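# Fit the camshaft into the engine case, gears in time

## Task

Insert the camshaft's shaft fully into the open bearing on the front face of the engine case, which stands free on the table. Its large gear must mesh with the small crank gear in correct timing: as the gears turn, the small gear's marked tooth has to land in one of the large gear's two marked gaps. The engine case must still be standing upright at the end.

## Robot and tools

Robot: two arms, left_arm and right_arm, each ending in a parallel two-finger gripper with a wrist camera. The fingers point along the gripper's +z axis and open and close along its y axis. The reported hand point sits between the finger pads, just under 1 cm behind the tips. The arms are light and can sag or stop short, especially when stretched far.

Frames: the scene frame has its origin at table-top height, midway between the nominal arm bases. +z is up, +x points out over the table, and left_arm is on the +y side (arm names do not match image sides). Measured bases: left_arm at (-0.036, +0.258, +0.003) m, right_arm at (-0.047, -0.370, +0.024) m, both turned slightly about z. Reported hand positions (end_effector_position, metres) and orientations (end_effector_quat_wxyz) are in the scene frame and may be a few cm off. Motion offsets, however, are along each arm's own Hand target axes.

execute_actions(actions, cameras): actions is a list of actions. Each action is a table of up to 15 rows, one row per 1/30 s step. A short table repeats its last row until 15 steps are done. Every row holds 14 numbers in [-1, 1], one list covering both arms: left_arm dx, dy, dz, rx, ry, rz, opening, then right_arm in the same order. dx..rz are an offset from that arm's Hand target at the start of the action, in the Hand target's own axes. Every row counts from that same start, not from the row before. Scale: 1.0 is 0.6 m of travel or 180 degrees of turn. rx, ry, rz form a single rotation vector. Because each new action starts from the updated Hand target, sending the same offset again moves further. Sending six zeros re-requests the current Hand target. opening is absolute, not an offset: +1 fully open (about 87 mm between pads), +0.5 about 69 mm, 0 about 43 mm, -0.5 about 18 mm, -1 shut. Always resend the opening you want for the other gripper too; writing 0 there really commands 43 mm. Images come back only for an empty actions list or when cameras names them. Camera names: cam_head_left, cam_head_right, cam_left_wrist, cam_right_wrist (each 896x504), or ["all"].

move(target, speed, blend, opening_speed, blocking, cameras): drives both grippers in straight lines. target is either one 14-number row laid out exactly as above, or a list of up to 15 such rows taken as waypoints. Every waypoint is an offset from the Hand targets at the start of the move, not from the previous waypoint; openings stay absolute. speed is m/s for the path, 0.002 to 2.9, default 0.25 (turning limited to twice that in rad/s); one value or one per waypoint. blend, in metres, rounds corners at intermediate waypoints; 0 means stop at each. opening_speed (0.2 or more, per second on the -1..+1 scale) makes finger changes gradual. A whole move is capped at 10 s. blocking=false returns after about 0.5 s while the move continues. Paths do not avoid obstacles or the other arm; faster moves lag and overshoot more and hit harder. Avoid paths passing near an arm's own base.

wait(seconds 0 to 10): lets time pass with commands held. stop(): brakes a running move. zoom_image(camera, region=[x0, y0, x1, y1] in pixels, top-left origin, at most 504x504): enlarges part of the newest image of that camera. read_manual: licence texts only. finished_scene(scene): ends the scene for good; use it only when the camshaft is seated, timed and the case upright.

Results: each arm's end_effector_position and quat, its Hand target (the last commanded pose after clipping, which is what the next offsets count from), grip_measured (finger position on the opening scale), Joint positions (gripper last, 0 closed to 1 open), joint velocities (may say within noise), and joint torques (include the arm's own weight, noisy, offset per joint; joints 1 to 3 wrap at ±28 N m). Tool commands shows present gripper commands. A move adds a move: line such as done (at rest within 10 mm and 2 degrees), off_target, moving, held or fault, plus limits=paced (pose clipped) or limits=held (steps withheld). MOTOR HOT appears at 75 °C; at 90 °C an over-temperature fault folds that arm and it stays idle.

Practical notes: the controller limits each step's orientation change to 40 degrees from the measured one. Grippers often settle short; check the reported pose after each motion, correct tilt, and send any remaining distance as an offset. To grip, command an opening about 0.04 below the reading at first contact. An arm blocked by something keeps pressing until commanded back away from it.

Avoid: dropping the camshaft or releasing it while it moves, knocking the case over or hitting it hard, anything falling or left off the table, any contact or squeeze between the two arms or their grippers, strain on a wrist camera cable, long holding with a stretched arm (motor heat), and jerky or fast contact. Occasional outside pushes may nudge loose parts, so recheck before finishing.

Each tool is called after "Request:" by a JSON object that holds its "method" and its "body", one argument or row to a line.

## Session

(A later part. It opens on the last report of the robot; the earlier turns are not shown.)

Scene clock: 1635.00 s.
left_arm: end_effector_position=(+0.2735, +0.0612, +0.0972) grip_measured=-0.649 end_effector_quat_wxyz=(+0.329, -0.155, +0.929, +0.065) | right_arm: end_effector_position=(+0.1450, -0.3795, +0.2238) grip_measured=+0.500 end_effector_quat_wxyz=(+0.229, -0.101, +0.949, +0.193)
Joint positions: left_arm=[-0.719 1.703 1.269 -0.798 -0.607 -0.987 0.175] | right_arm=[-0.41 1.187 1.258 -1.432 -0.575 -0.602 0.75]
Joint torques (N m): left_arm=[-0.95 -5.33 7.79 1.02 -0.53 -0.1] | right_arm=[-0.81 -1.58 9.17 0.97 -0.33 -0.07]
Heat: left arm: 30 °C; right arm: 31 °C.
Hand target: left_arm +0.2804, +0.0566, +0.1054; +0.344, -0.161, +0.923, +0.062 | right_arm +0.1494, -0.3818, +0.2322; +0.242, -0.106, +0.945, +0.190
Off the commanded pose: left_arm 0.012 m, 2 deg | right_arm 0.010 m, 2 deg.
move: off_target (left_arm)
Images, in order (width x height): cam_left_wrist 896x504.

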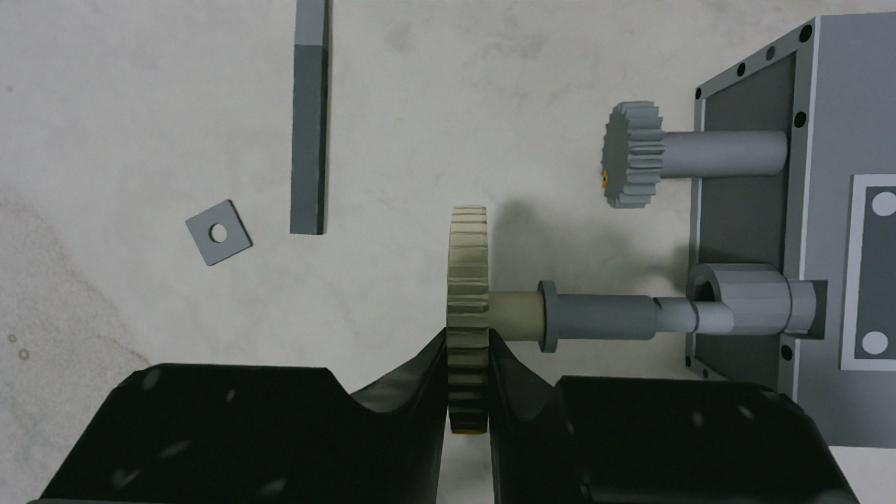

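Request:
{"method": "move", "body": {
  "target": [
    [0,0.027,0,0,0,0,-0.78,0,0,0,0,0,0,0.5],
    [0.0073,0.027,0.0217,0,0,0,-0.78,0,0,0,0,0,0,0.5]
  ],
  "speed": 0.06,
  "blend": [0.004,0],
  "cameras": ["cam_left_wrist"]
}}

Request:
{"method": "zoom_image", "body": {
  "camera": "cam_left_wrist",
  "region": [520, 0, 896, 370]
}}

Scene clock: 1645.33 s.
left_arm: end_effector_position=(+0.2706, +0.0761, +0.0812) grip_measured=-0.649 end_effector_quat_wxyz=(+0.322, -0.151, +0.931, +0.080) | right_arm: end_effector_position=(+0.1450, -0.3795, +0.2238) grip_measured=+0.500 end_effector_quat_wxyz=(+0.229, -0.101, +0.949, +0.193)
Joint positions: left_arm=[-0.696 1.696 1.199 -0.752 -0.607 -0.96 0.175] | right_arm=[-0.41 1.187 1.258 -1.432 -0.575 -0.602 0.75]
Joint torques (N m): left_arm=[0.05 -7.71 5.34 1.36 -0.41 0.03] | right_arm=[-0.83 -1.5 9.13 0.99 -0.32 -0.09]
Heat: left arm: 31 °C; right arm: 31 °C.
Hand target: left_arm +0.2797, +0.0737, +0.0927; +0.344, -0.161, +0.923, +0.062 | right_arm +0.1494, -0.3818, +0.2322; +0.242, -0.106, +0.945, +0.190
Off the commanded pose: left_arm 0.015 m, 4 deg | right_arm 0.010 m, 2 deg.
move: off_target (left_arm)
Images, in order (width x height): cam_left_wrist 896x504.

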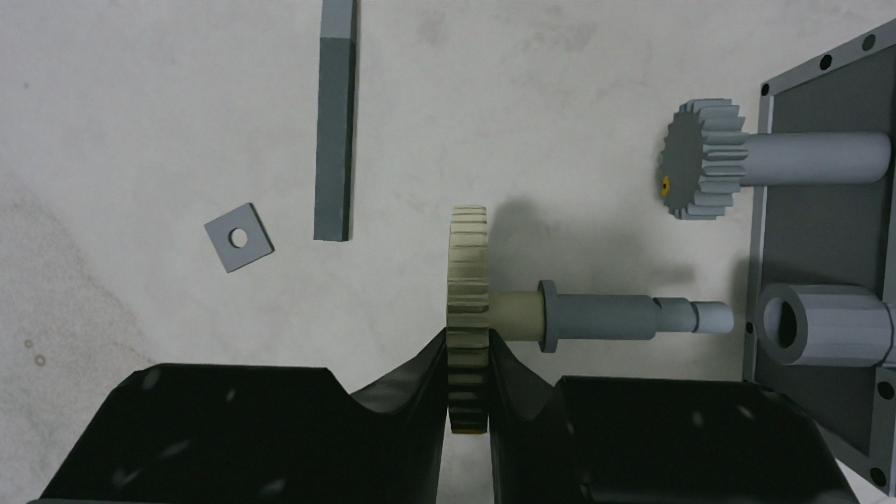

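Scaled by 1.340 from the camera's 896x504 image, which has a finer 1280x720 frame.

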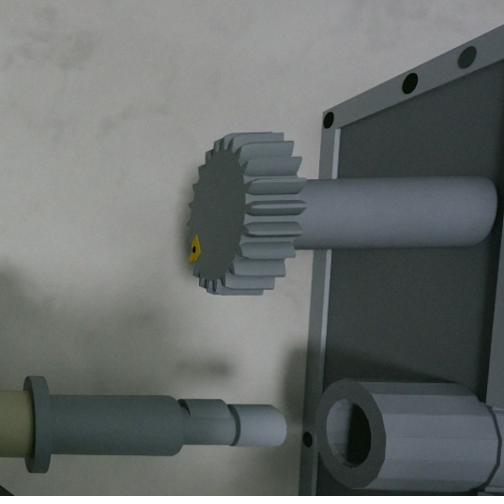

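Request:
{"method": "move", "body": {
  "target": [0.005,-0.016,0.003,0,0,0,-0.78,0,0,0,0,0,0,0.5],
  "speed": 0.06,
  "cameras": ["cam_left_wrist"]
}}

Request:
{"method": "zoom_image", "body": {
  "camera": "cam_left_wrist",
  "region": [620, 220, 820, 380]
}}

Scene clock: 1654.43 s.
left_arm: end_effector_position=(+0.2708, +0.0758, +0.0812) grip_measured=-0.649 end_effector_quat_wxyz=(+0.323, -0.153, +0.931, +0.079) | right_arm: end_effector_position=(+0.1450, -0.3795, +0.2238) grip_measured=+0.500 end_effector_quat_wxyz=(+0.229, -0.101, +0.949, +0.193)
Joint positions: left_arm=[-0.696 1.696 1.199 -0.752 -0.607 -0.965 0.175] | right_arm=[-0.41 1.187 1.258 -1.432 -0.575 -0.602 0.75]
Joint torques (N m): left_arm=[-1.22 -5.16 7.5 1.34 -0.46 -0.12] | right_arm=[-0.85 -1.58 9.11 0.98 -0.33 -0.06]
Heat: left arm: 31 °C; right arm: 31 °C.
Hand target: left_arm +0.2819, +0.0643, +0.0893; +0.344, -0.161, +0.923, +0.062 | right_arm +0.1494, -0.3818, +0.2322; +0.242, -0.106, +0.945, +0.190
Off the commanded pose: left_arm 0.018 m, 3 deg | right_arm 0.010 m, 2 deg.
move: off_target (left_arm)
Images, in order (width x height): cam_left_wrist 896x504.

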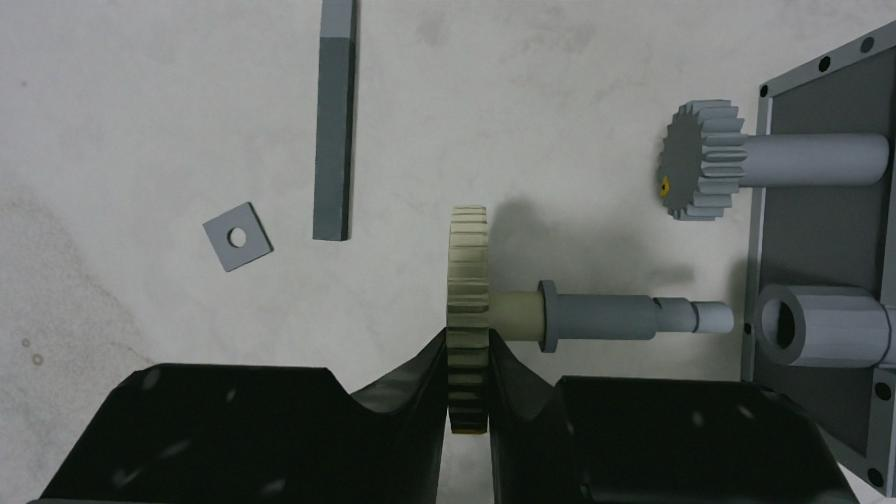

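Scaled by 2.520 from the camera's 896x504 image, which has a finer 1280x720 frame.

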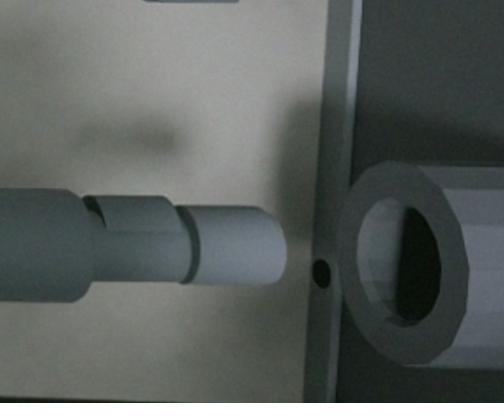

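Request:
{"method": "move", "body": {
  "target": [0.0025,-0.01,0.001,0,0,0,-0.78,0,0,0,0,0,0,0.5],
  "speed": 0.06,
  "cameras": ["cam_left_wrist"]
}}

Request:
{"method": "zoom_image", "body": {
  "camera": "cam_left_wrist",
  "region": [620, 220, 820, 380]
}}

Scene clock: 1660.43 s.
left_arm: end_effector_position=(+0.2713, +0.0688, +0.0787) grip_measured=-0.649 end_effector_quat_wxyz=(+0.322, -0.152, +0.931, +0.077) | right_arm: end_effector_position=(+0.1450, -0.3795, +0.2238) grip_measured=+0.500 end_effector_quat_wxyz=(+0.229, -0.101, +0.949, +0.193)
Joint positions: left_arm=[-0.709 1.717 1.214 -0.752 -0.607 -0.976 0.175] | right_arm=[-0.41 1.187 1.258 -1.432 -0.575 -0.602 0.75]
Joint torques (N m): left_arm=[-1.16 -5.29 7.83 1.28 -0.5 -0.1] | right_arm=[-0.84 -1.57 9.21 0.98 -0.32 -0.09]
Heat: left arm: 31 °C; right arm: 31 °C.
Hand target: left_arm +0.2832, +0.0584, +0.0878; +0.344, -0.161, +0.923, +0.062 | right_arm +0.1494, -0.3818, +0.2322; +0.242, -0.106, +0.945, +0.190
Off the commanded pose: left_arm 0.018 m, 3 deg | right_arm 0.010 m, 2 deg.
move: off_target (left_arm)
Images, in order (width x height): cam_left_wrist 896x504.

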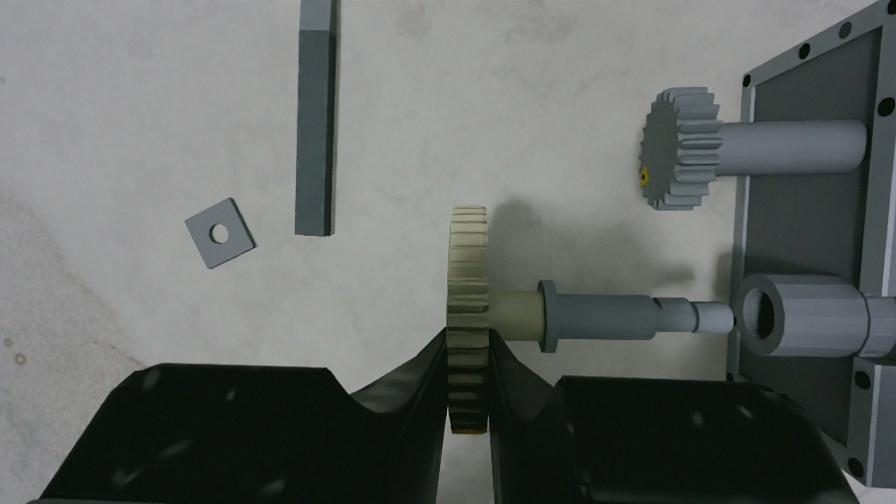

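Scaled by 2.520 from the camera's 896x504 image, which has a finer 1280x720 frame.

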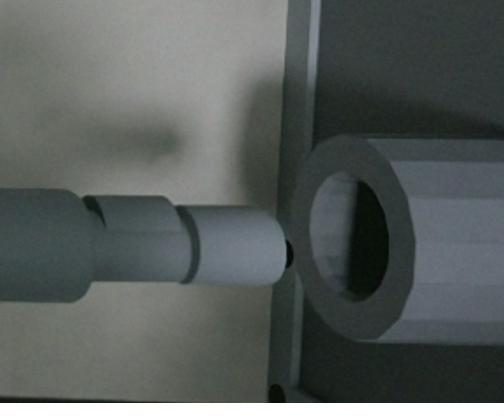

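Request:
{"method": "move", "body": {
  "target": [-0.0045,-0.012,-0.003,0,0,0,-0.78,0,0,0,0,0,0,0.5],
  "speed": 0.06,
  "cameras": ["cam_left_wrist"]
}}

Request:
{"method": "zoom_image", "body": {
  "camera": "cam_left_wrist",
  "region": [620, 220, 820, 380]
}}

Scene clock: 1666.57 s.
left_arm: end_effector_position=(+0.2784, +0.0587, +0.0827) grip_measured=-0.649 end_effector_quat_wxyz=(+0.327, -0.155, +0.930, +0.068) | right_arm: end_effector_position=(+0.1450, -0.3795, +0.2238) grip_measured=+0.500 end_effector_quat_wxyz=(+0.229, -0.101, +0.949, +0.193)
Joint positions: left_arm=[-0.715 1.741 1.256 -0.752 -0.607 -0.984 0.175] | right_arm=[-0.41 1.187 1.258 -1.432 -0.575 -0.602 0.75]
Joint torques (N m): left_arm=[-1.07 -5.46 7.84 1.09 -0.52 -0.11] | right_arm=[-0.9 -1.51 9.2 0.98 -0.31 -0.09]
Heat: left arm: 31 °C; right arm: 31 °C.
Hand target: left_arm +0.2866, +0.0520, +0.0911; +0.344, -0.161, +0.923, +0.062 | right_arm +0.1494, -0.3818, +0.2322; +0.242, -0.106, +0.945, +0.190
Off the commanded pose: left_arm 0.013 m, 2 deg | right_arm 0.010 m, 2 deg.
move: off_target (left_arm)
Images, in order (width x height): cam_left_wrist 896x504.

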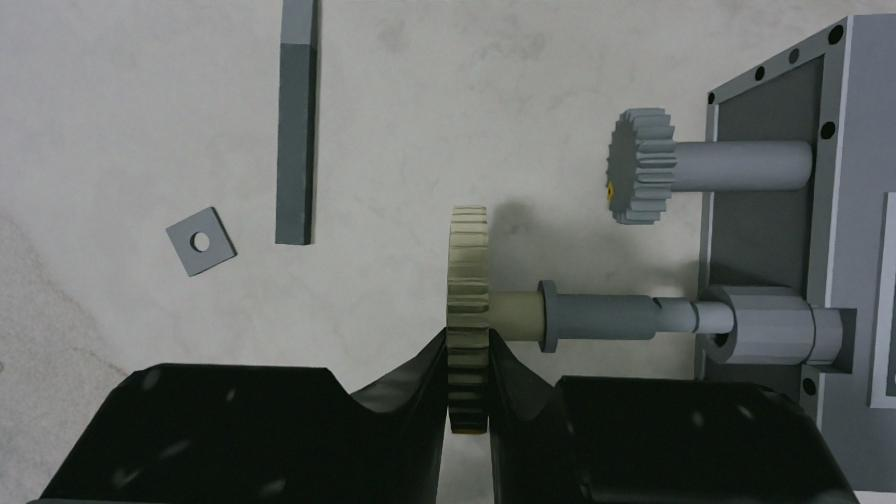

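Scaled by 2.520 from the camera's 896x504 image, which has a finer 1280x720 frame.

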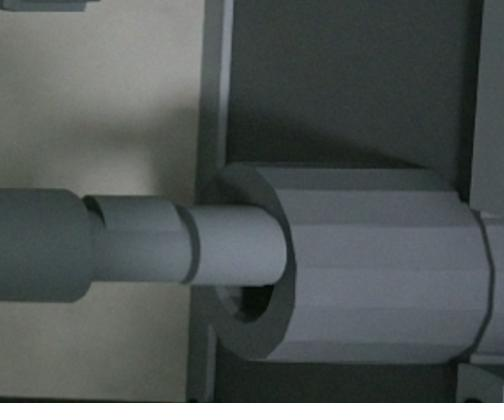

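Request:
{"method": "move", "body": {
  "target": [
    [0,0.017,0,0,0,0,-0.78,0,0,0,0,0,0,0.5],
    [0.0075,0.014,0.004,0,0,0,-0.78,0,0,0,0,0,0,0.5]
  ],
  "speed": 0.06,
  "blend": [0.003,0],
  "cameras": ["cam_left_wrist"]
}}

Request:
{"method": "zoom_image", "body": {
  "camera": "cam_left_wrist",
  "region": [620, 220, 820, 380]
}}

Scene clock: 1673.57 s.
left_arm: end_effector_position=(+0.2738, +0.0631, +0.0764) grip_measured=-0.649 end_effector_quat_wxyz=(+0.321, -0.152, +0.932, +0.076) | right_arm: end_effector_position=(+0.1450, -0.3795, +0.2238) grip_measured=+0.500 end_effector_quat_wxyz=(+0.229, -0.101, +0.949, +0.193)
Joint positions: left_arm=[-0.715 1.741 1.234 -0.752 -0.607 -0.984 0.175] | right_arm=[-0.41 1.187 1.258 -1.432 -0.575 -0.602 0.75]
Joint torques (N m): left_arm=[-0.57 -7.43 5.34 1.33 -0.51 -0.05] | right_arm=[-0.83 -1.55 9.18 0.97 -0.32 -0.08]
Heat: left arm: 31 °C; right arm: 31 °C.
Hand target: left_arm +0.2820, +0.0593, +0.0863; +0.344, -0.161, +0.923, +0.062 | right_arm +0.1494, -0.3818, +0.2322; +0.242, -0.106, +0.945, +0.190
Off the commanded pose: left_arm 0.013 m, 3 deg | right_arm 0.010 m, 2 deg.
move: off_target (left_arm); blend cut to 0.0027 m at target 1
Images, in order (width x height): cam_left_wrist 896x504.

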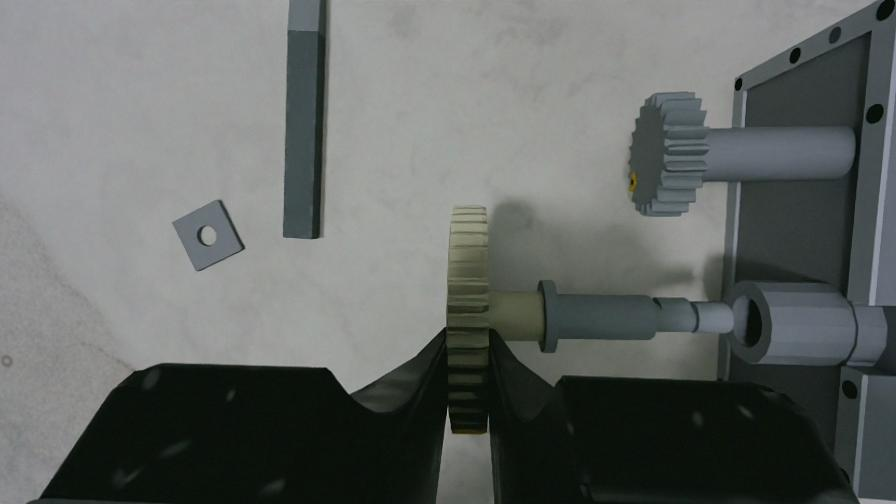

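Scaled by 2.520 from the camera's 896x504 image, which has a finer 1280x720 frame.

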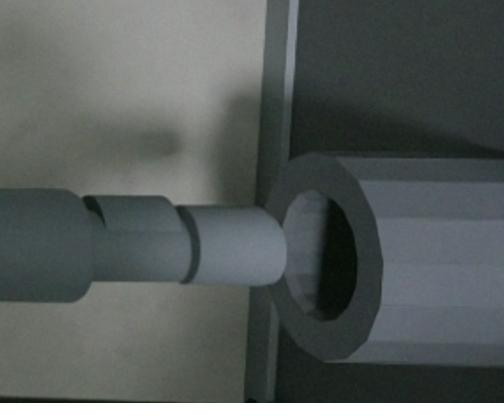

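Request:
{"method": "move", "body": {
  "target": [0.003,-0.017,0.0,0,0,0,-0.78,0,0,0,0,0,0,0.5],
  "speed": 0.06,
  "cameras": ["cam_left_wrist"]
}}

Request:
{"method": "zoom_image", "body": {
  "camera": "cam_left_wrist",
  "region": [620, 220, 820, 380]
}}

Scene clock: 1681.30 s.
left_arm: end_effector_position=(+0.2731, +0.0578, +0.0761) grip_measured=-0.649 end_effector_quat_wxyz=(+0.323, -0.152, +0.931, +0.073) | right_arm: end_effector_position=(+0.1450, -0.3795, +0.2238) grip_measured=+0.500 end_effector_quat_wxyz=(+0.229, -0.101, +0.949, +0.193)
Joint positions: left_arm=[-0.727 1.748 1.241 -0.752 -0.609 -0.997 0.175] | right_arm=[-0.41 1.187 1.258 -1.432 -0.575 -0.602 0.75]
Joint torques (N m): left_arm=[-1.02 -5.49 7.79 1.19 -0.52 -0.07] | right_arm=[-0.9 -1.57 9.1 0.99 -0.34 -0.07]
Heat: left arm: 31 °C; right arm: 31 °C.
Hand target: left_arm +0.2842, +0.0492, +0.0851; +0.344, -0.161, +0.923, +0.062 | right_arm +0.1494, -0.3818, +0.2322; +0.242, -0.106, +0.945, +0.190
Off the commanded pose: left_arm 0.017 m, 3 deg | right_arm 0.010 m, 2 deg.
move: off_target (left_arm)
Images, in order (width x height): cam_left_wrist 896x504.

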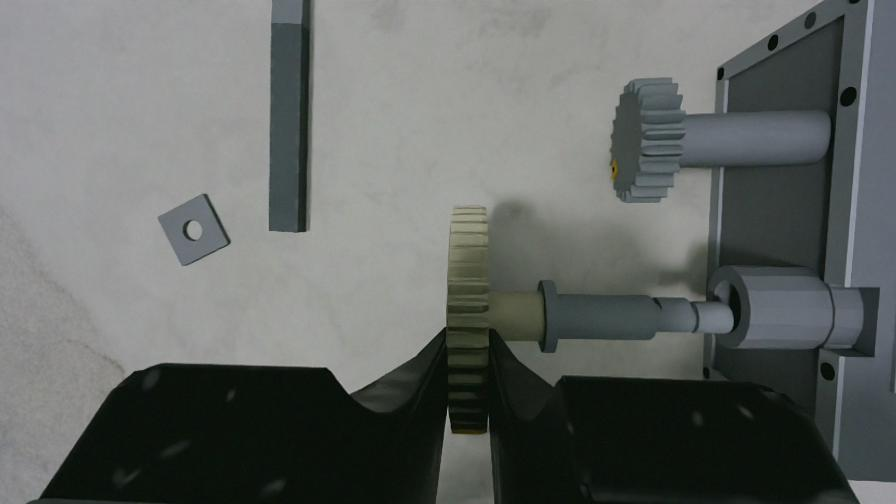

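Scaled by 2.520 from the camera's 896x504 image, which has a finer 1280x720 frame.

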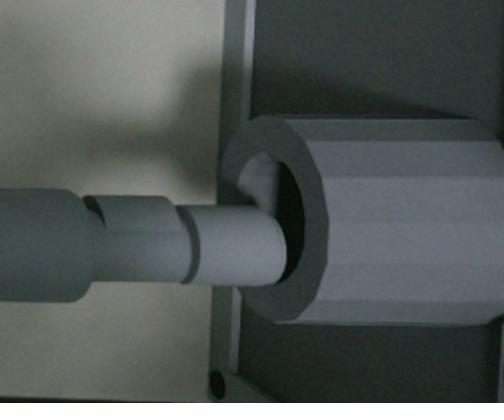

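Request:
{"method": "move", "body": {
  "target": [-0.0085,0.0,0.0,0,0,0,-0.78,0,0,0,0,0,0,0.5],
  "speed": 0.06,
  "cameras": ["cam_left_wrist"]
}}

Request:
{"method": "zoom_image", "body": {
  "camera": "cam_left_wrist",
  "region": [620, 220, 820, 380]
}}

Scene clock: 1688.77 s.
left_arm: end_effector_position=(+0.2758, +0.0563, +0.0799) grip_measured=-0.649 end_effector_quat_wxyz=(+0.327, -0.154, +0.930, +0.071) | right_arm: end_effector_position=(+0.1450, -0.3795, +0.2238) grip_measured=+0.500 end_effector_quat_wxyz=(+0.229, -0.101, +0.949, +0.193)
Joint positions: left_arm=[-0.727 1.748 1.253 -0.754 -0.613 -0.996 0.175] | right_arm=[-0.41 1.187 1.258 -1.432 -0.575 -0.602 0.75]
Joint torques (N m): left_arm=[-0.18 -5.35 8.03 1.16 -0.48 -0.01] | right_arm=[-0.84 -1.52 9.14 0.99 -0.32 -0.08]
Heat: left arm: 31 °C; right arm: 31 °C.
Hand target: left_arm +0.2877, +0.0505, +0.0884; +0.344, -0.161, +0.923, +0.062 | right_arm +0.1494, -0.3818, +0.2322; +0.242, -0.106, +0.945, +0.190
Off the commanded pose: left_arm 0.016 m, 2 deg | right_arm 0.010 m, 2 deg.
move: off_target (left_arm)
Images, in order (width x height): cam_left_wrist 896x504.

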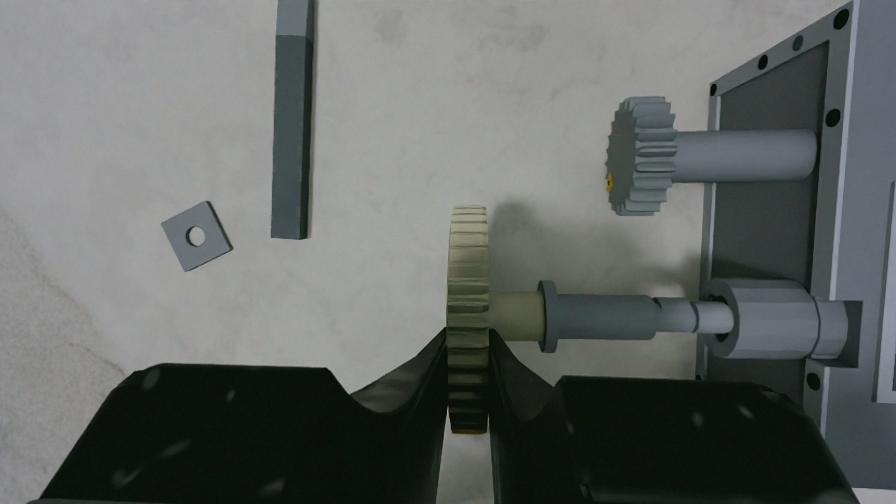

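Scaled by 2.520 from the camera's 896x504 image, which has a finer 1280x720 frame.

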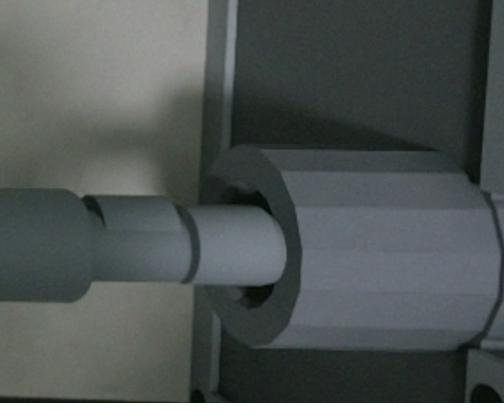

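Request:
{"method": "move", "body": {
  "target": [0.002,-0.012,0.0015,0,0,0,-0.78,0,0,0,0,0,0,0.5],
  "speed": 0.04,
  "cameras": ["cam_left_wrist"]
}}

Request:
{"method": "zoom_image", "body": {
  "camera": "cam_left_wrist",
  "region": [620, 220, 820, 380]
}}

Scene clock: 1694.33 s.
left_arm: end_effector_position=(+0.2785, +0.0545, +0.0770) grip_measured=-0.649 end_effector_quat_wxyz=(+0.324, -0.152, +0.931, +0.078) | right_arm: end_effector_position=(+0.1450, -0.3795, +0.2238) grip_measured=+0.500 end_effector_quat_wxyz=(+0.229, -0.101, +0.949, +0.193)
Joint positions: left_arm=[-0.727 1.777 1.278 -0.767 -0.617 -0.996 0.175] | right_arm=[-0.41 1.187 1.258 -1.432 -0.575 -0.602 0.75]
Joint torques (N m): left_arm=[-0.99 -5.74 8.17 1.2 -0.47 -0.11] | right_arm=[-0.88 -1.57 9.18 0.99 -0.31 -0.08]
Heat: left arm: 31 °C; right arm: 31 °C.
Hand target: left_arm +0.2899, +0.0435, +0.0868; +0.344, -0.161, +0.923, +0.062 | right_arm +0.1494, -0.3818, +0.2322; +0.242, -0.106, +0.945, +0.190
Off the commanded pose: left_arm 0.019 m, 3 deg | right_arm 0.010 m, 2 deg.
move: off_target (left_arm)
Images, in order (width x height): cam_left_wrist 896x504.

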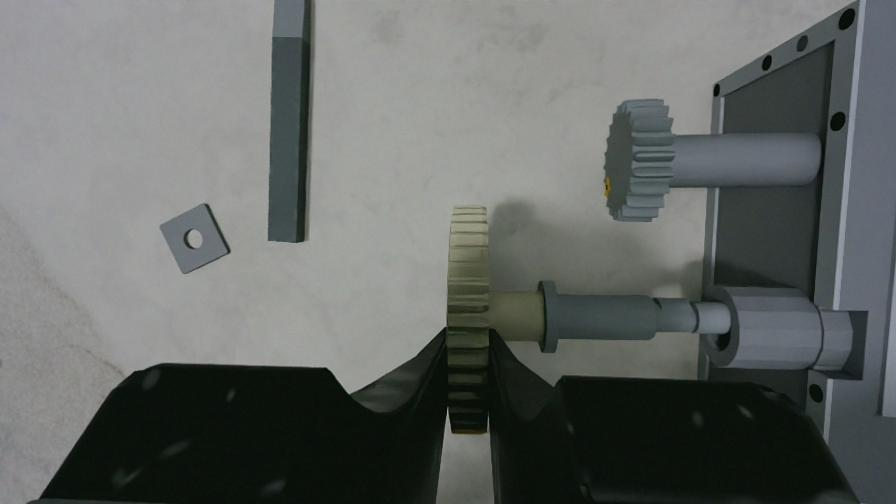

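Scaled by 2.520 from the camera's 896x504 image, which has a finer 1280x720 frame.

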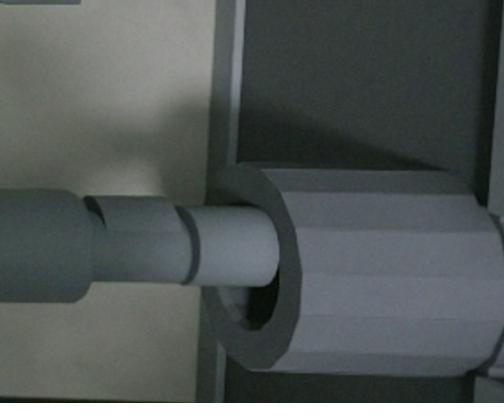

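Request:
{"method": "move", "body": {
  "target": [0.006,-0.01,-0.004,0,0,0,-0.78,0,0,0,0,0,0,0.5],
  "speed": 0.04,
  "cameras": ["cam_left_wrist"]
}}

Request:
{"method": "zoom_image", "body": {
  "camera": "cam_left_wrist",
  "region": [620, 220, 820, 380]
}}

Scene clock: 1701.60 s.
left_arm: end_effector_position=(+0.2771, +0.0490, +0.0766) grip_measured=-0.649 end_effector_quat_wxyz=(+0.325, -0.152, +0.930, +0.082) | right_arm: end_effector_position=(+0.1450, -0.3795, +0.2238) grip_measured=+0.500 end_effector_quat_wxyz=(+0.229, -0.101, +0.949, +0.193)
Joint positions: left_arm=[-0.744 1.795 1.3 -0.787 -0.628 -1.018 0.175] | right_arm=[-0.41 1.187 1.258 -1.432 -0.575 -0.602 0.75]
Joint torques (N m): left_arm=[-1.09 -5.98 7.99 1.21 -0.41 -0.11] | right_arm=[-0.87 -1.5 9.18 0.97 -0.32 -0.1]
Heat: left arm: 31 °C; right arm: 31 °C.
Hand target: left_arm +0.2880, +0.0364, +0.0863; +0.344, -0.161, +0.923, +0.062 | right_arm +0.1494, -0.3818, +0.2322; +0.242, -0.106, +0.945, +0.190
Off the commanded pose: left_arm 0.019 m, 3 deg | right_arm 0.010 m, 2 deg.
move: off_target (left_arm)
Images, in order (width x height): cam_left_wrist 896x504.

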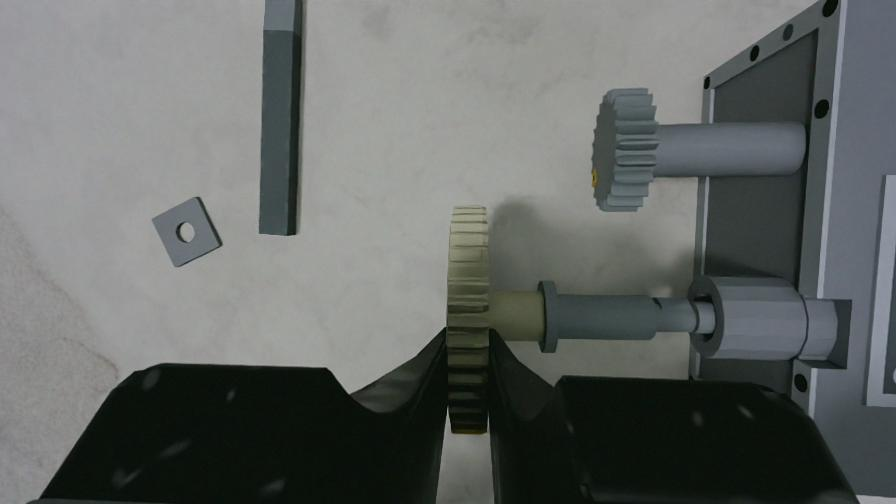

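Scaled by 2.520 from the camera's 896x504 image, which has a finer 1280x720 frame.

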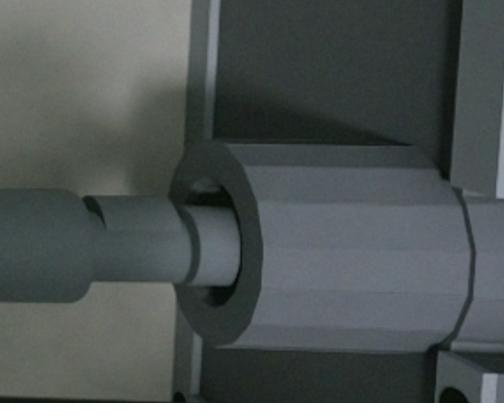

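Request:
{"method": "move", "body": {
  "target": [0.0,-0.015,0.0,0,0,0,-0.78,0,0,0,0,0,0,0.5],
  "speed": 0.04,
  "cameras": ["cam_left_wrist"]
}}

Request:
{"method": "zoom_image", "body": {
  "camera": "cam_left_wrist",
  "region": [620, 220, 820, 380]
}}

Scene clock: 1710.23 s.
left_arm: end_effector_position=(+0.2819, +0.0384, +0.0762) grip_measured=-0.649 end_effector_quat_wxyz=(+0.327, -0.151, +0.930, +0.077) | right_arm: end_effector_position=(+0.1450, -0.3795, +0.2238) grip_measured=+0.500 end_effector_quat_wxyz=(+0.229, -0.101, +0.949, +0.193)
Joint positions: left_arm=[-0.755 1.828 1.339 -0.788 -0.628 -1.026 0.175] | right_arm=[-0.41 1.187 1.258 -1.432 -0.575 -0.602 0.75]
Joint torques (N m): left_arm=[-1.06 -6.26 8.16 1.07 -0.45 -0.16] | right_arm=[-0.83 -1.54 9.16 0.96 -0.31 -0.09]
Heat: left arm: 31 °C; right arm: 31 °C.
Hand target: left_arm +0.2910, +0.0280, +0.0863; +0.344, -0.161, +0.923, +0.062 | right_arm +0.1494, -0.3818, +0.2322; +0.242, -0.106, +0.945, +0.190
Off the commanded pose: left_arm 0.017 m, 3 deg | right_arm 0.010 m, 2 deg.
move: off_target (left_arm)
Images, in order (width x height): cam_left_wrist 896x504.

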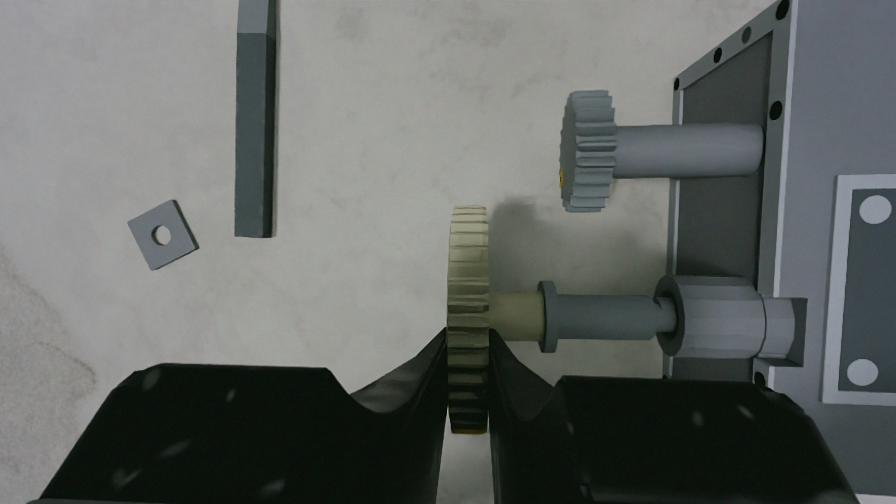

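Scaled by 2.520 from the camera's 896x504 image, which has a finer 1280x720 frame.

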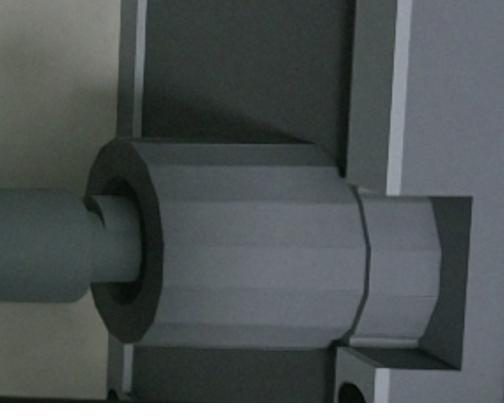

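Request:
{"method": "move", "body": {
  "target": [0.0,-0.015,0.0,0,0,0,-0.78,0,0,0,0,0,0,0.5],
  "speed": 0.04,
  "cameras": ["cam_left_wrist"]
}}

Request:
{"method": "zoom_image", "body": {
  "camera": "cam_left_wrist",
  "region": [520, 220, 720, 380]
}}

Scene clock: 1715.97 s.
left_arm: end_effector_position=(+0.2841, +0.0309, +0.0760) grip_measured=-0.649 end_effector_quat_wxyz=(+0.325, -0.151, +0.930, +0.079) | right_arm: end_effector_position=(+0.1450, -0.3795, +0.2238) grip_measured=+0.500 end_effector_quat_wxyz=(+0.229, -0.101, +0.949, +0.193)
Joint positions: left_arm=[-0.764 1.859 1.38 -0.81 -0.629 -1.037 0.175] | right_arm=[-0.41 1.187 1.258 -1.432 -0.575 -0.602 0.75]
Joint torques (N m): left_arm=[-1.09 -6.42 8.16 1.1 -0.48 -0.12] | right_arm=[-0.79 -1.58 9.18 0.98 -0.33 -0.11]
Heat: left arm: 31 °C; right arm: 31 °C.
Hand target: left_arm +0.2940, +0.0195, +0.0862; +0.344, -0.161, +0.923, +0.062 | right_arm +0.1494, -0.3818, +0.2322; +0.242, -0.106, +0.945, +0.190
Off the commanded pose: left_arm 0.018 m, 3 deg | right_arm 0.010 m, 2 deg.
move: off_target (left_arm)
Images, in order (width x height): cam_left_wrist 896x504.

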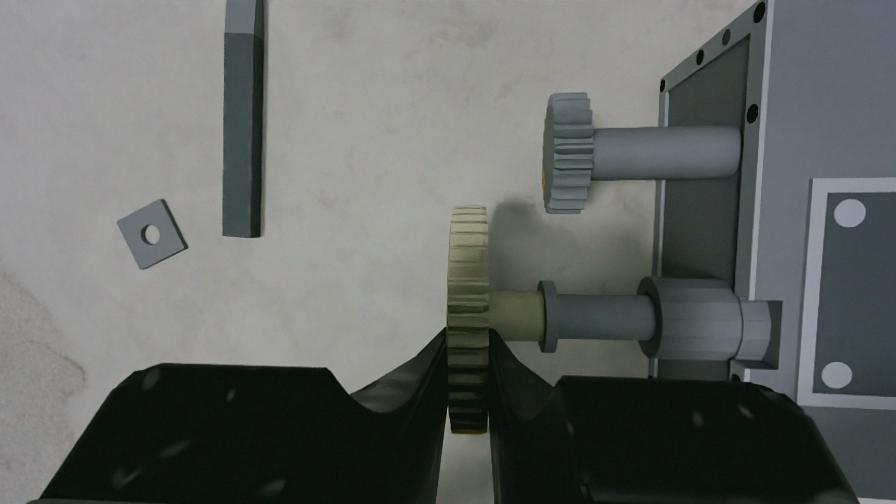

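Scaled by 2.520 from the camera's 896x504 image, which has a finer 1280x720 frame.

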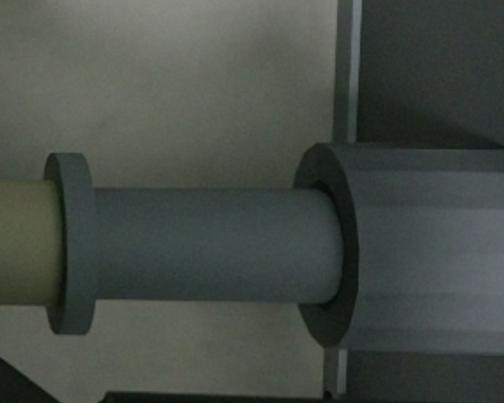

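Request:
{"method": "move", "body": {
  "target": [0.0,-0.02,0.0,0,0,0,-0.78,0,0,0,0,0,0,0.5],
  "speed": 0.04,
  "cameras": ["cam_left_wrist"]
}}

Request:
{"method": "zoom_image", "body": {
  "camera": "cam_left_wrist",
  "region": [400, 60, 680, 460]
}}

Scene clock: 1721.23 s.
left_arm: end_effector_position=(+0.2856, +0.0276, +0.0760) grip_measured=-0.650 end_effector_quat_wxyz=(+0.319, -0.151, +0.931, +0.091) | right_arm: end_effector_position=(+0.1450, -0.3795, +0.2238) grip_measured=+0.500 end_effector_quat_wxyz=(+0.229, -0.101, +0.949, +0.193)
Joint positions: left_arm=[-0.769 1.897 1.434 -0.861 -0.636 -1.053 0.175] | right_arm=[-0.41 1.187 1.258 -1.432 -0.575 -0.602 0.75]
Joint torques (N m): left_arm=[-1.66 -6.38 8.46 1.29 -0.46 -0.14] | right_arm=[-0.85 -1.58 9.09 0.97 -0.32 -0.07]
Heat: left arm: 32 °C; right arm: 31 °C.
Hand target: left_arm +0.2982, +0.0083, +0.0863; +0.344, -0.161, +0.923, +0.062 | right_arm +0.1494, -0.3818, +0.2322; +0.242, -0.106, +0.945, +0.190
Off the commanded pose: left_arm 0.025 m, 5 deg | right_arm 0.010 m, 2 deg.
move: off_target (left_arm)
Images, in order (width x height): cam_left_wrist 896x504.

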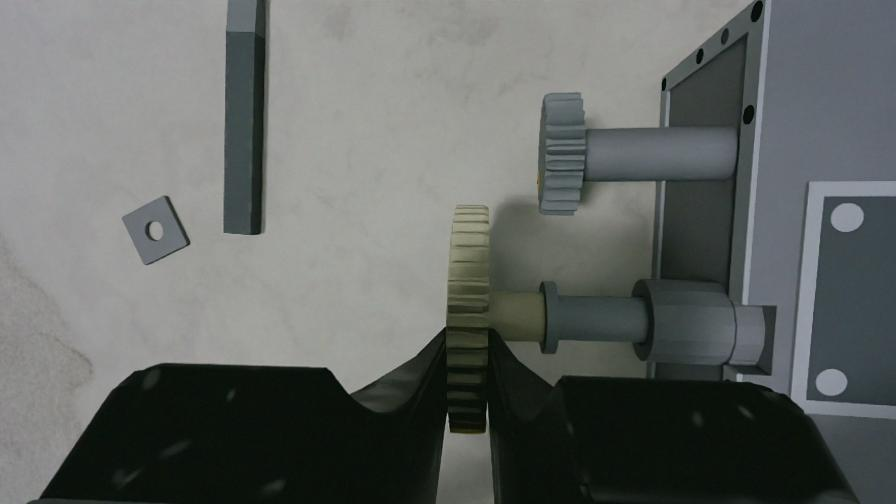

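Scaled by 1.260 from the camera's 896x504 image, which has a finer 1280x720 frame.

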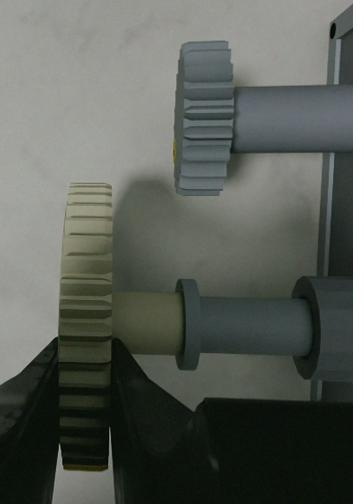

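Request:
{"method": "execute_actions", "body": {
  "actions": []
}}

Scene clock: 1746.67 s.
left_arm: end_effector_position=(+0.2856, +0.0276, +0.0760) grip_measured=-0.650 end_effector_quat_wxyz=(+0.319, -0.151, +0.931, +0.091) | right_arm: end_effector_position=(+0.1450, -0.3795, +0.2238) grip_measured=+0.500 end_effector_quat_wxyz=(+0.229, -0.101, +0.949, +0.193)
Joint positions: left_arm=[-0.769 1.897 1.434 -0.861 -0.636 -1.053 0.175] | right_arm=[-0.41 1.187 1.258 -1.432 -0.575 -0.602 0.75]
Joint velocities: within noise
Joint torques (N m): left_arm=[-1.66 -6.41 8.47 1.29 -0.46 -0.14] | right_arm=[-0.85 -1.5 9.11 0.98 -0.31 -0.08]
Heat: left arm: 32 °C; right arm: 31 °C.
Hand target: left_arm +0.2982, +0.0083, +0.0863; +0.344, -0.161, +0.923, +0.062 | right_arm +0.1494, -0.3818, +0.2322; +0.242, -0.106, +0.945, +0.190
Tool commands: left_gripper/opening=-0.78 right_gripper/opening=+0.5
Off the commanded pose: left_arm 0.025 m, 5 deg | right_arm 0.010 m, 2 deg.

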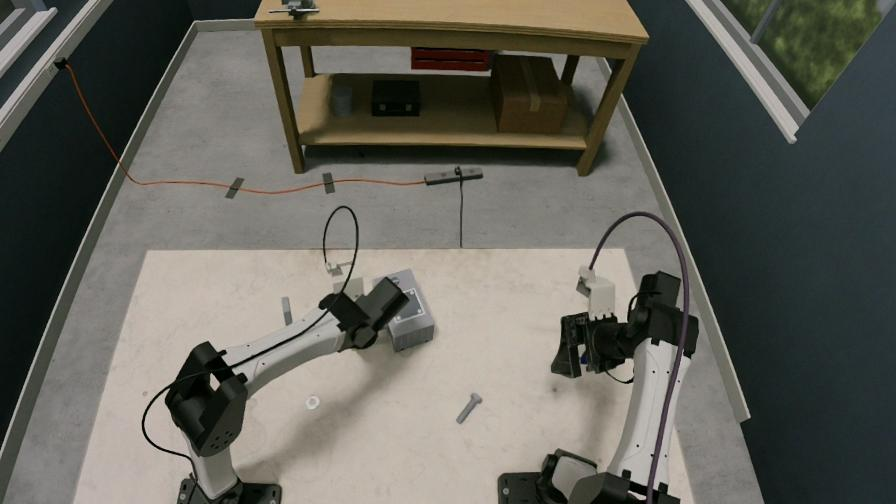

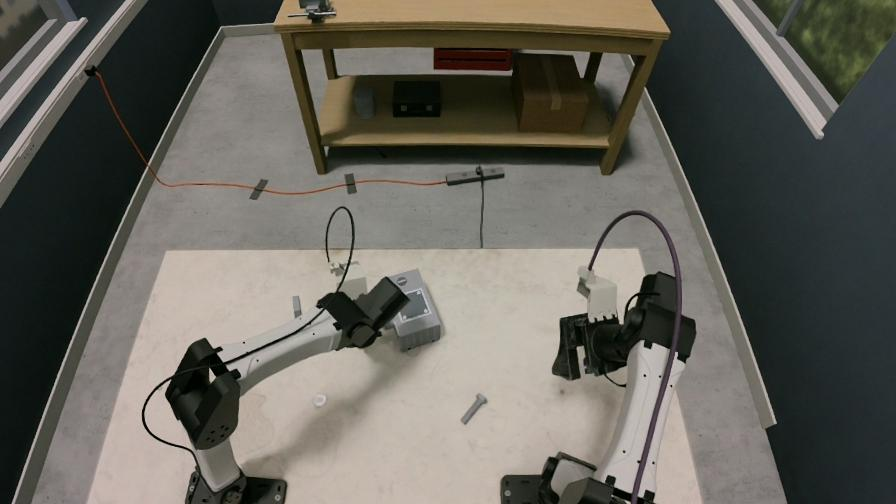

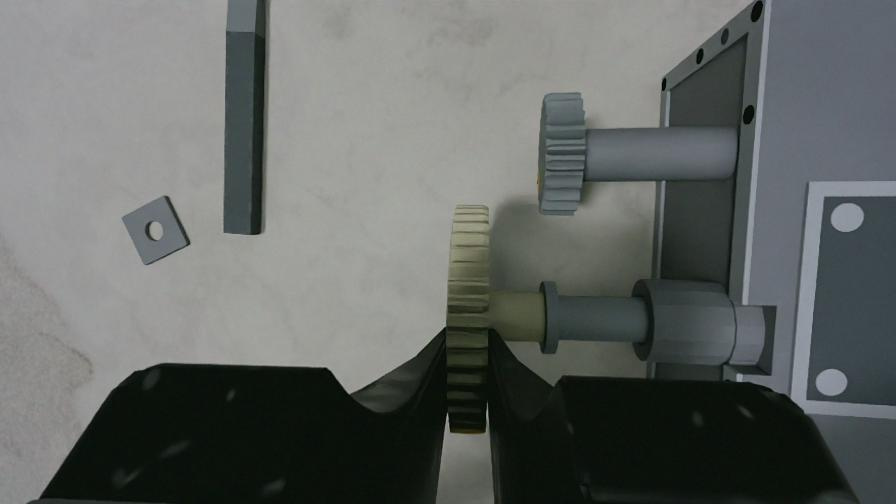

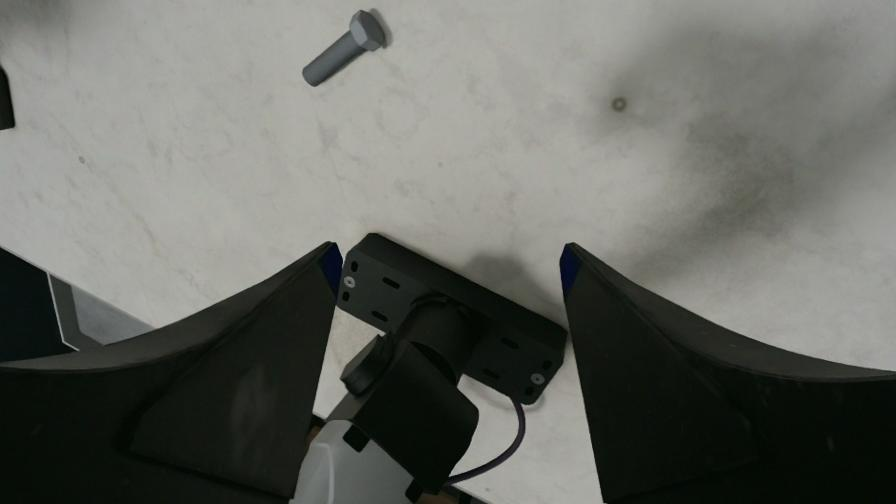

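Request:
{"method": "move", "body": {
  "target": [0,-0.015,0,0.007,0,0.007,-0.78,0,0,0,0,0,0,0.5],
  "speed": 0.04,
  "cameras": ["cam_left_wrist"]
}}

Scene clock: 1757.47 s.
left_arm: end_effector_position=(+0.2862, +0.0247, +0.0764) grip_measured=-0.650 end_effector_quat_wxyz=(+0.318, -0.145, +0.932, +0.093) | right_arm: end_effector_position=(+0.1450, -0.3795, +0.2238) grip_measured=+0.500 end_effector_quat_wxyz=(+0.229, -0.101, +0.949, +0.193)
Joint positions: left_arm=[-0.774 1.91 1.453 -0.871 -0.637 -1.045 0.175] | right_arm=[-0.41 1.187 1.258 -1.432 -0.575 -0.602 0.75]
Joint torques (N m): left_arm=[-1.85 -6.32 8.59 1.51 -0.36 0.04] | right_arm=[-0.75 -1.54 9.1 0.98 -0.33 -0.09]
Heat: left arm: 32 °C; right arm: 31 °C.
Hand target: left_arm +0.3012, -0.0002, +0.0861; +0.345, -0.147, +0.925, +0.056 | right_arm +0.1494, -0.3818, +0.2322; +0.242, -0.106, +0.945, +0.190
Off the commanded pose: left_arm 0.031 m, 5 deg | right_arm 0.010 m, 2 deg.
move: off_target (left_arm)
Images, in order (width x height): cam_left_wrist 896x504.

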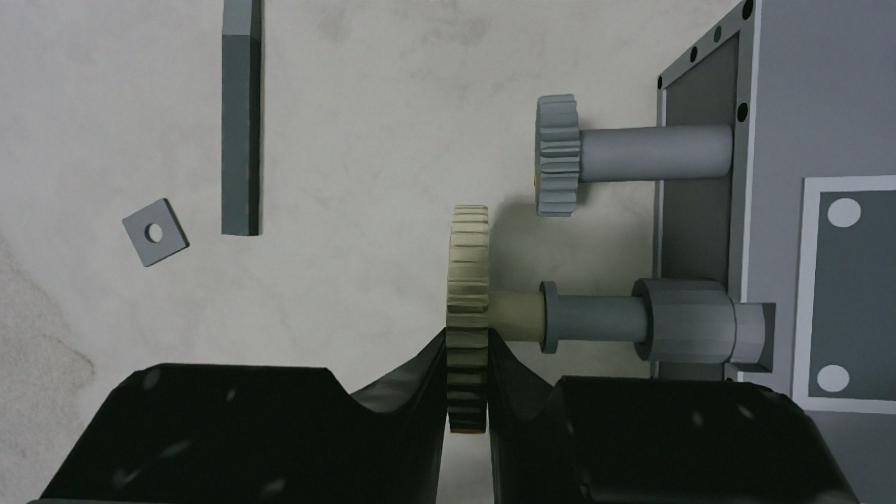

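Request:
{"method": "move", "body": {
  "target": [0,0.045,0,0,0,0,-0.78,0,0,0,0,0,0,0.5],
  "speed": 0.04,
  "cameras": ["cam_left_wrist"]
}}

Scene clock: 1770.53 s.
left_arm: end_effector_position=(+0.2871, +0.0274, +0.0737) grip_measured=-0.650 end_effector_quat_wxyz=(+0.332, -0.140, +0.930, +0.076) | right_arm: end_effector_position=(+0.1450, -0.3795, +0.2238) grip_measured=+0.500 end_effector_quat_wxyz=(+0.229, -0.101, +0.949, +0.193)
Joint positions: left_arm=[-0.768 1.864 1.37 -0.774 -0.635 -1.011 0.175] | right_arm=[-0.41 1.187 1.258 -1.432 -0.575 -0.602 0.75]
Joint torques (N m): left_arm=[0.18 -9.39 5.01 1.23 -0.27 0.08] | right_arm=[-0.88 -1.54 9.18 0.98 -0.33 -0.09]
Heat: left arm: 34 °C; right arm: 31 °C.
Hand target: left_arm +0.2928, +0.0255, +0.0863; +0.345, -0.147, +0.925, +0.056 | right_arm +0.1494, -0.3818, +0.2322; +0.242, -0.106, +0.945, +0.190
Off the commanded pose: left_arm 0.014 m, 3 deg | right_arm 0.010 m, 2 deg.
move: off_target (left_arm)
Images, in order (width x height): cam_left_wrist 896x504.

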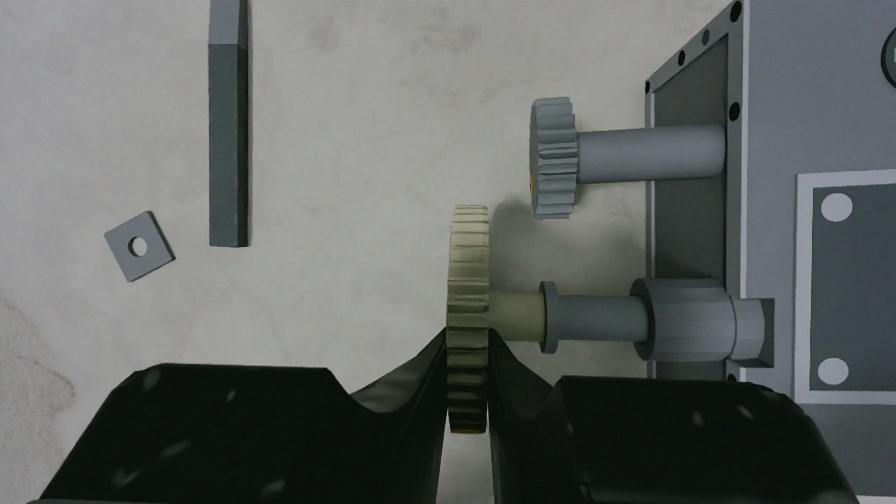

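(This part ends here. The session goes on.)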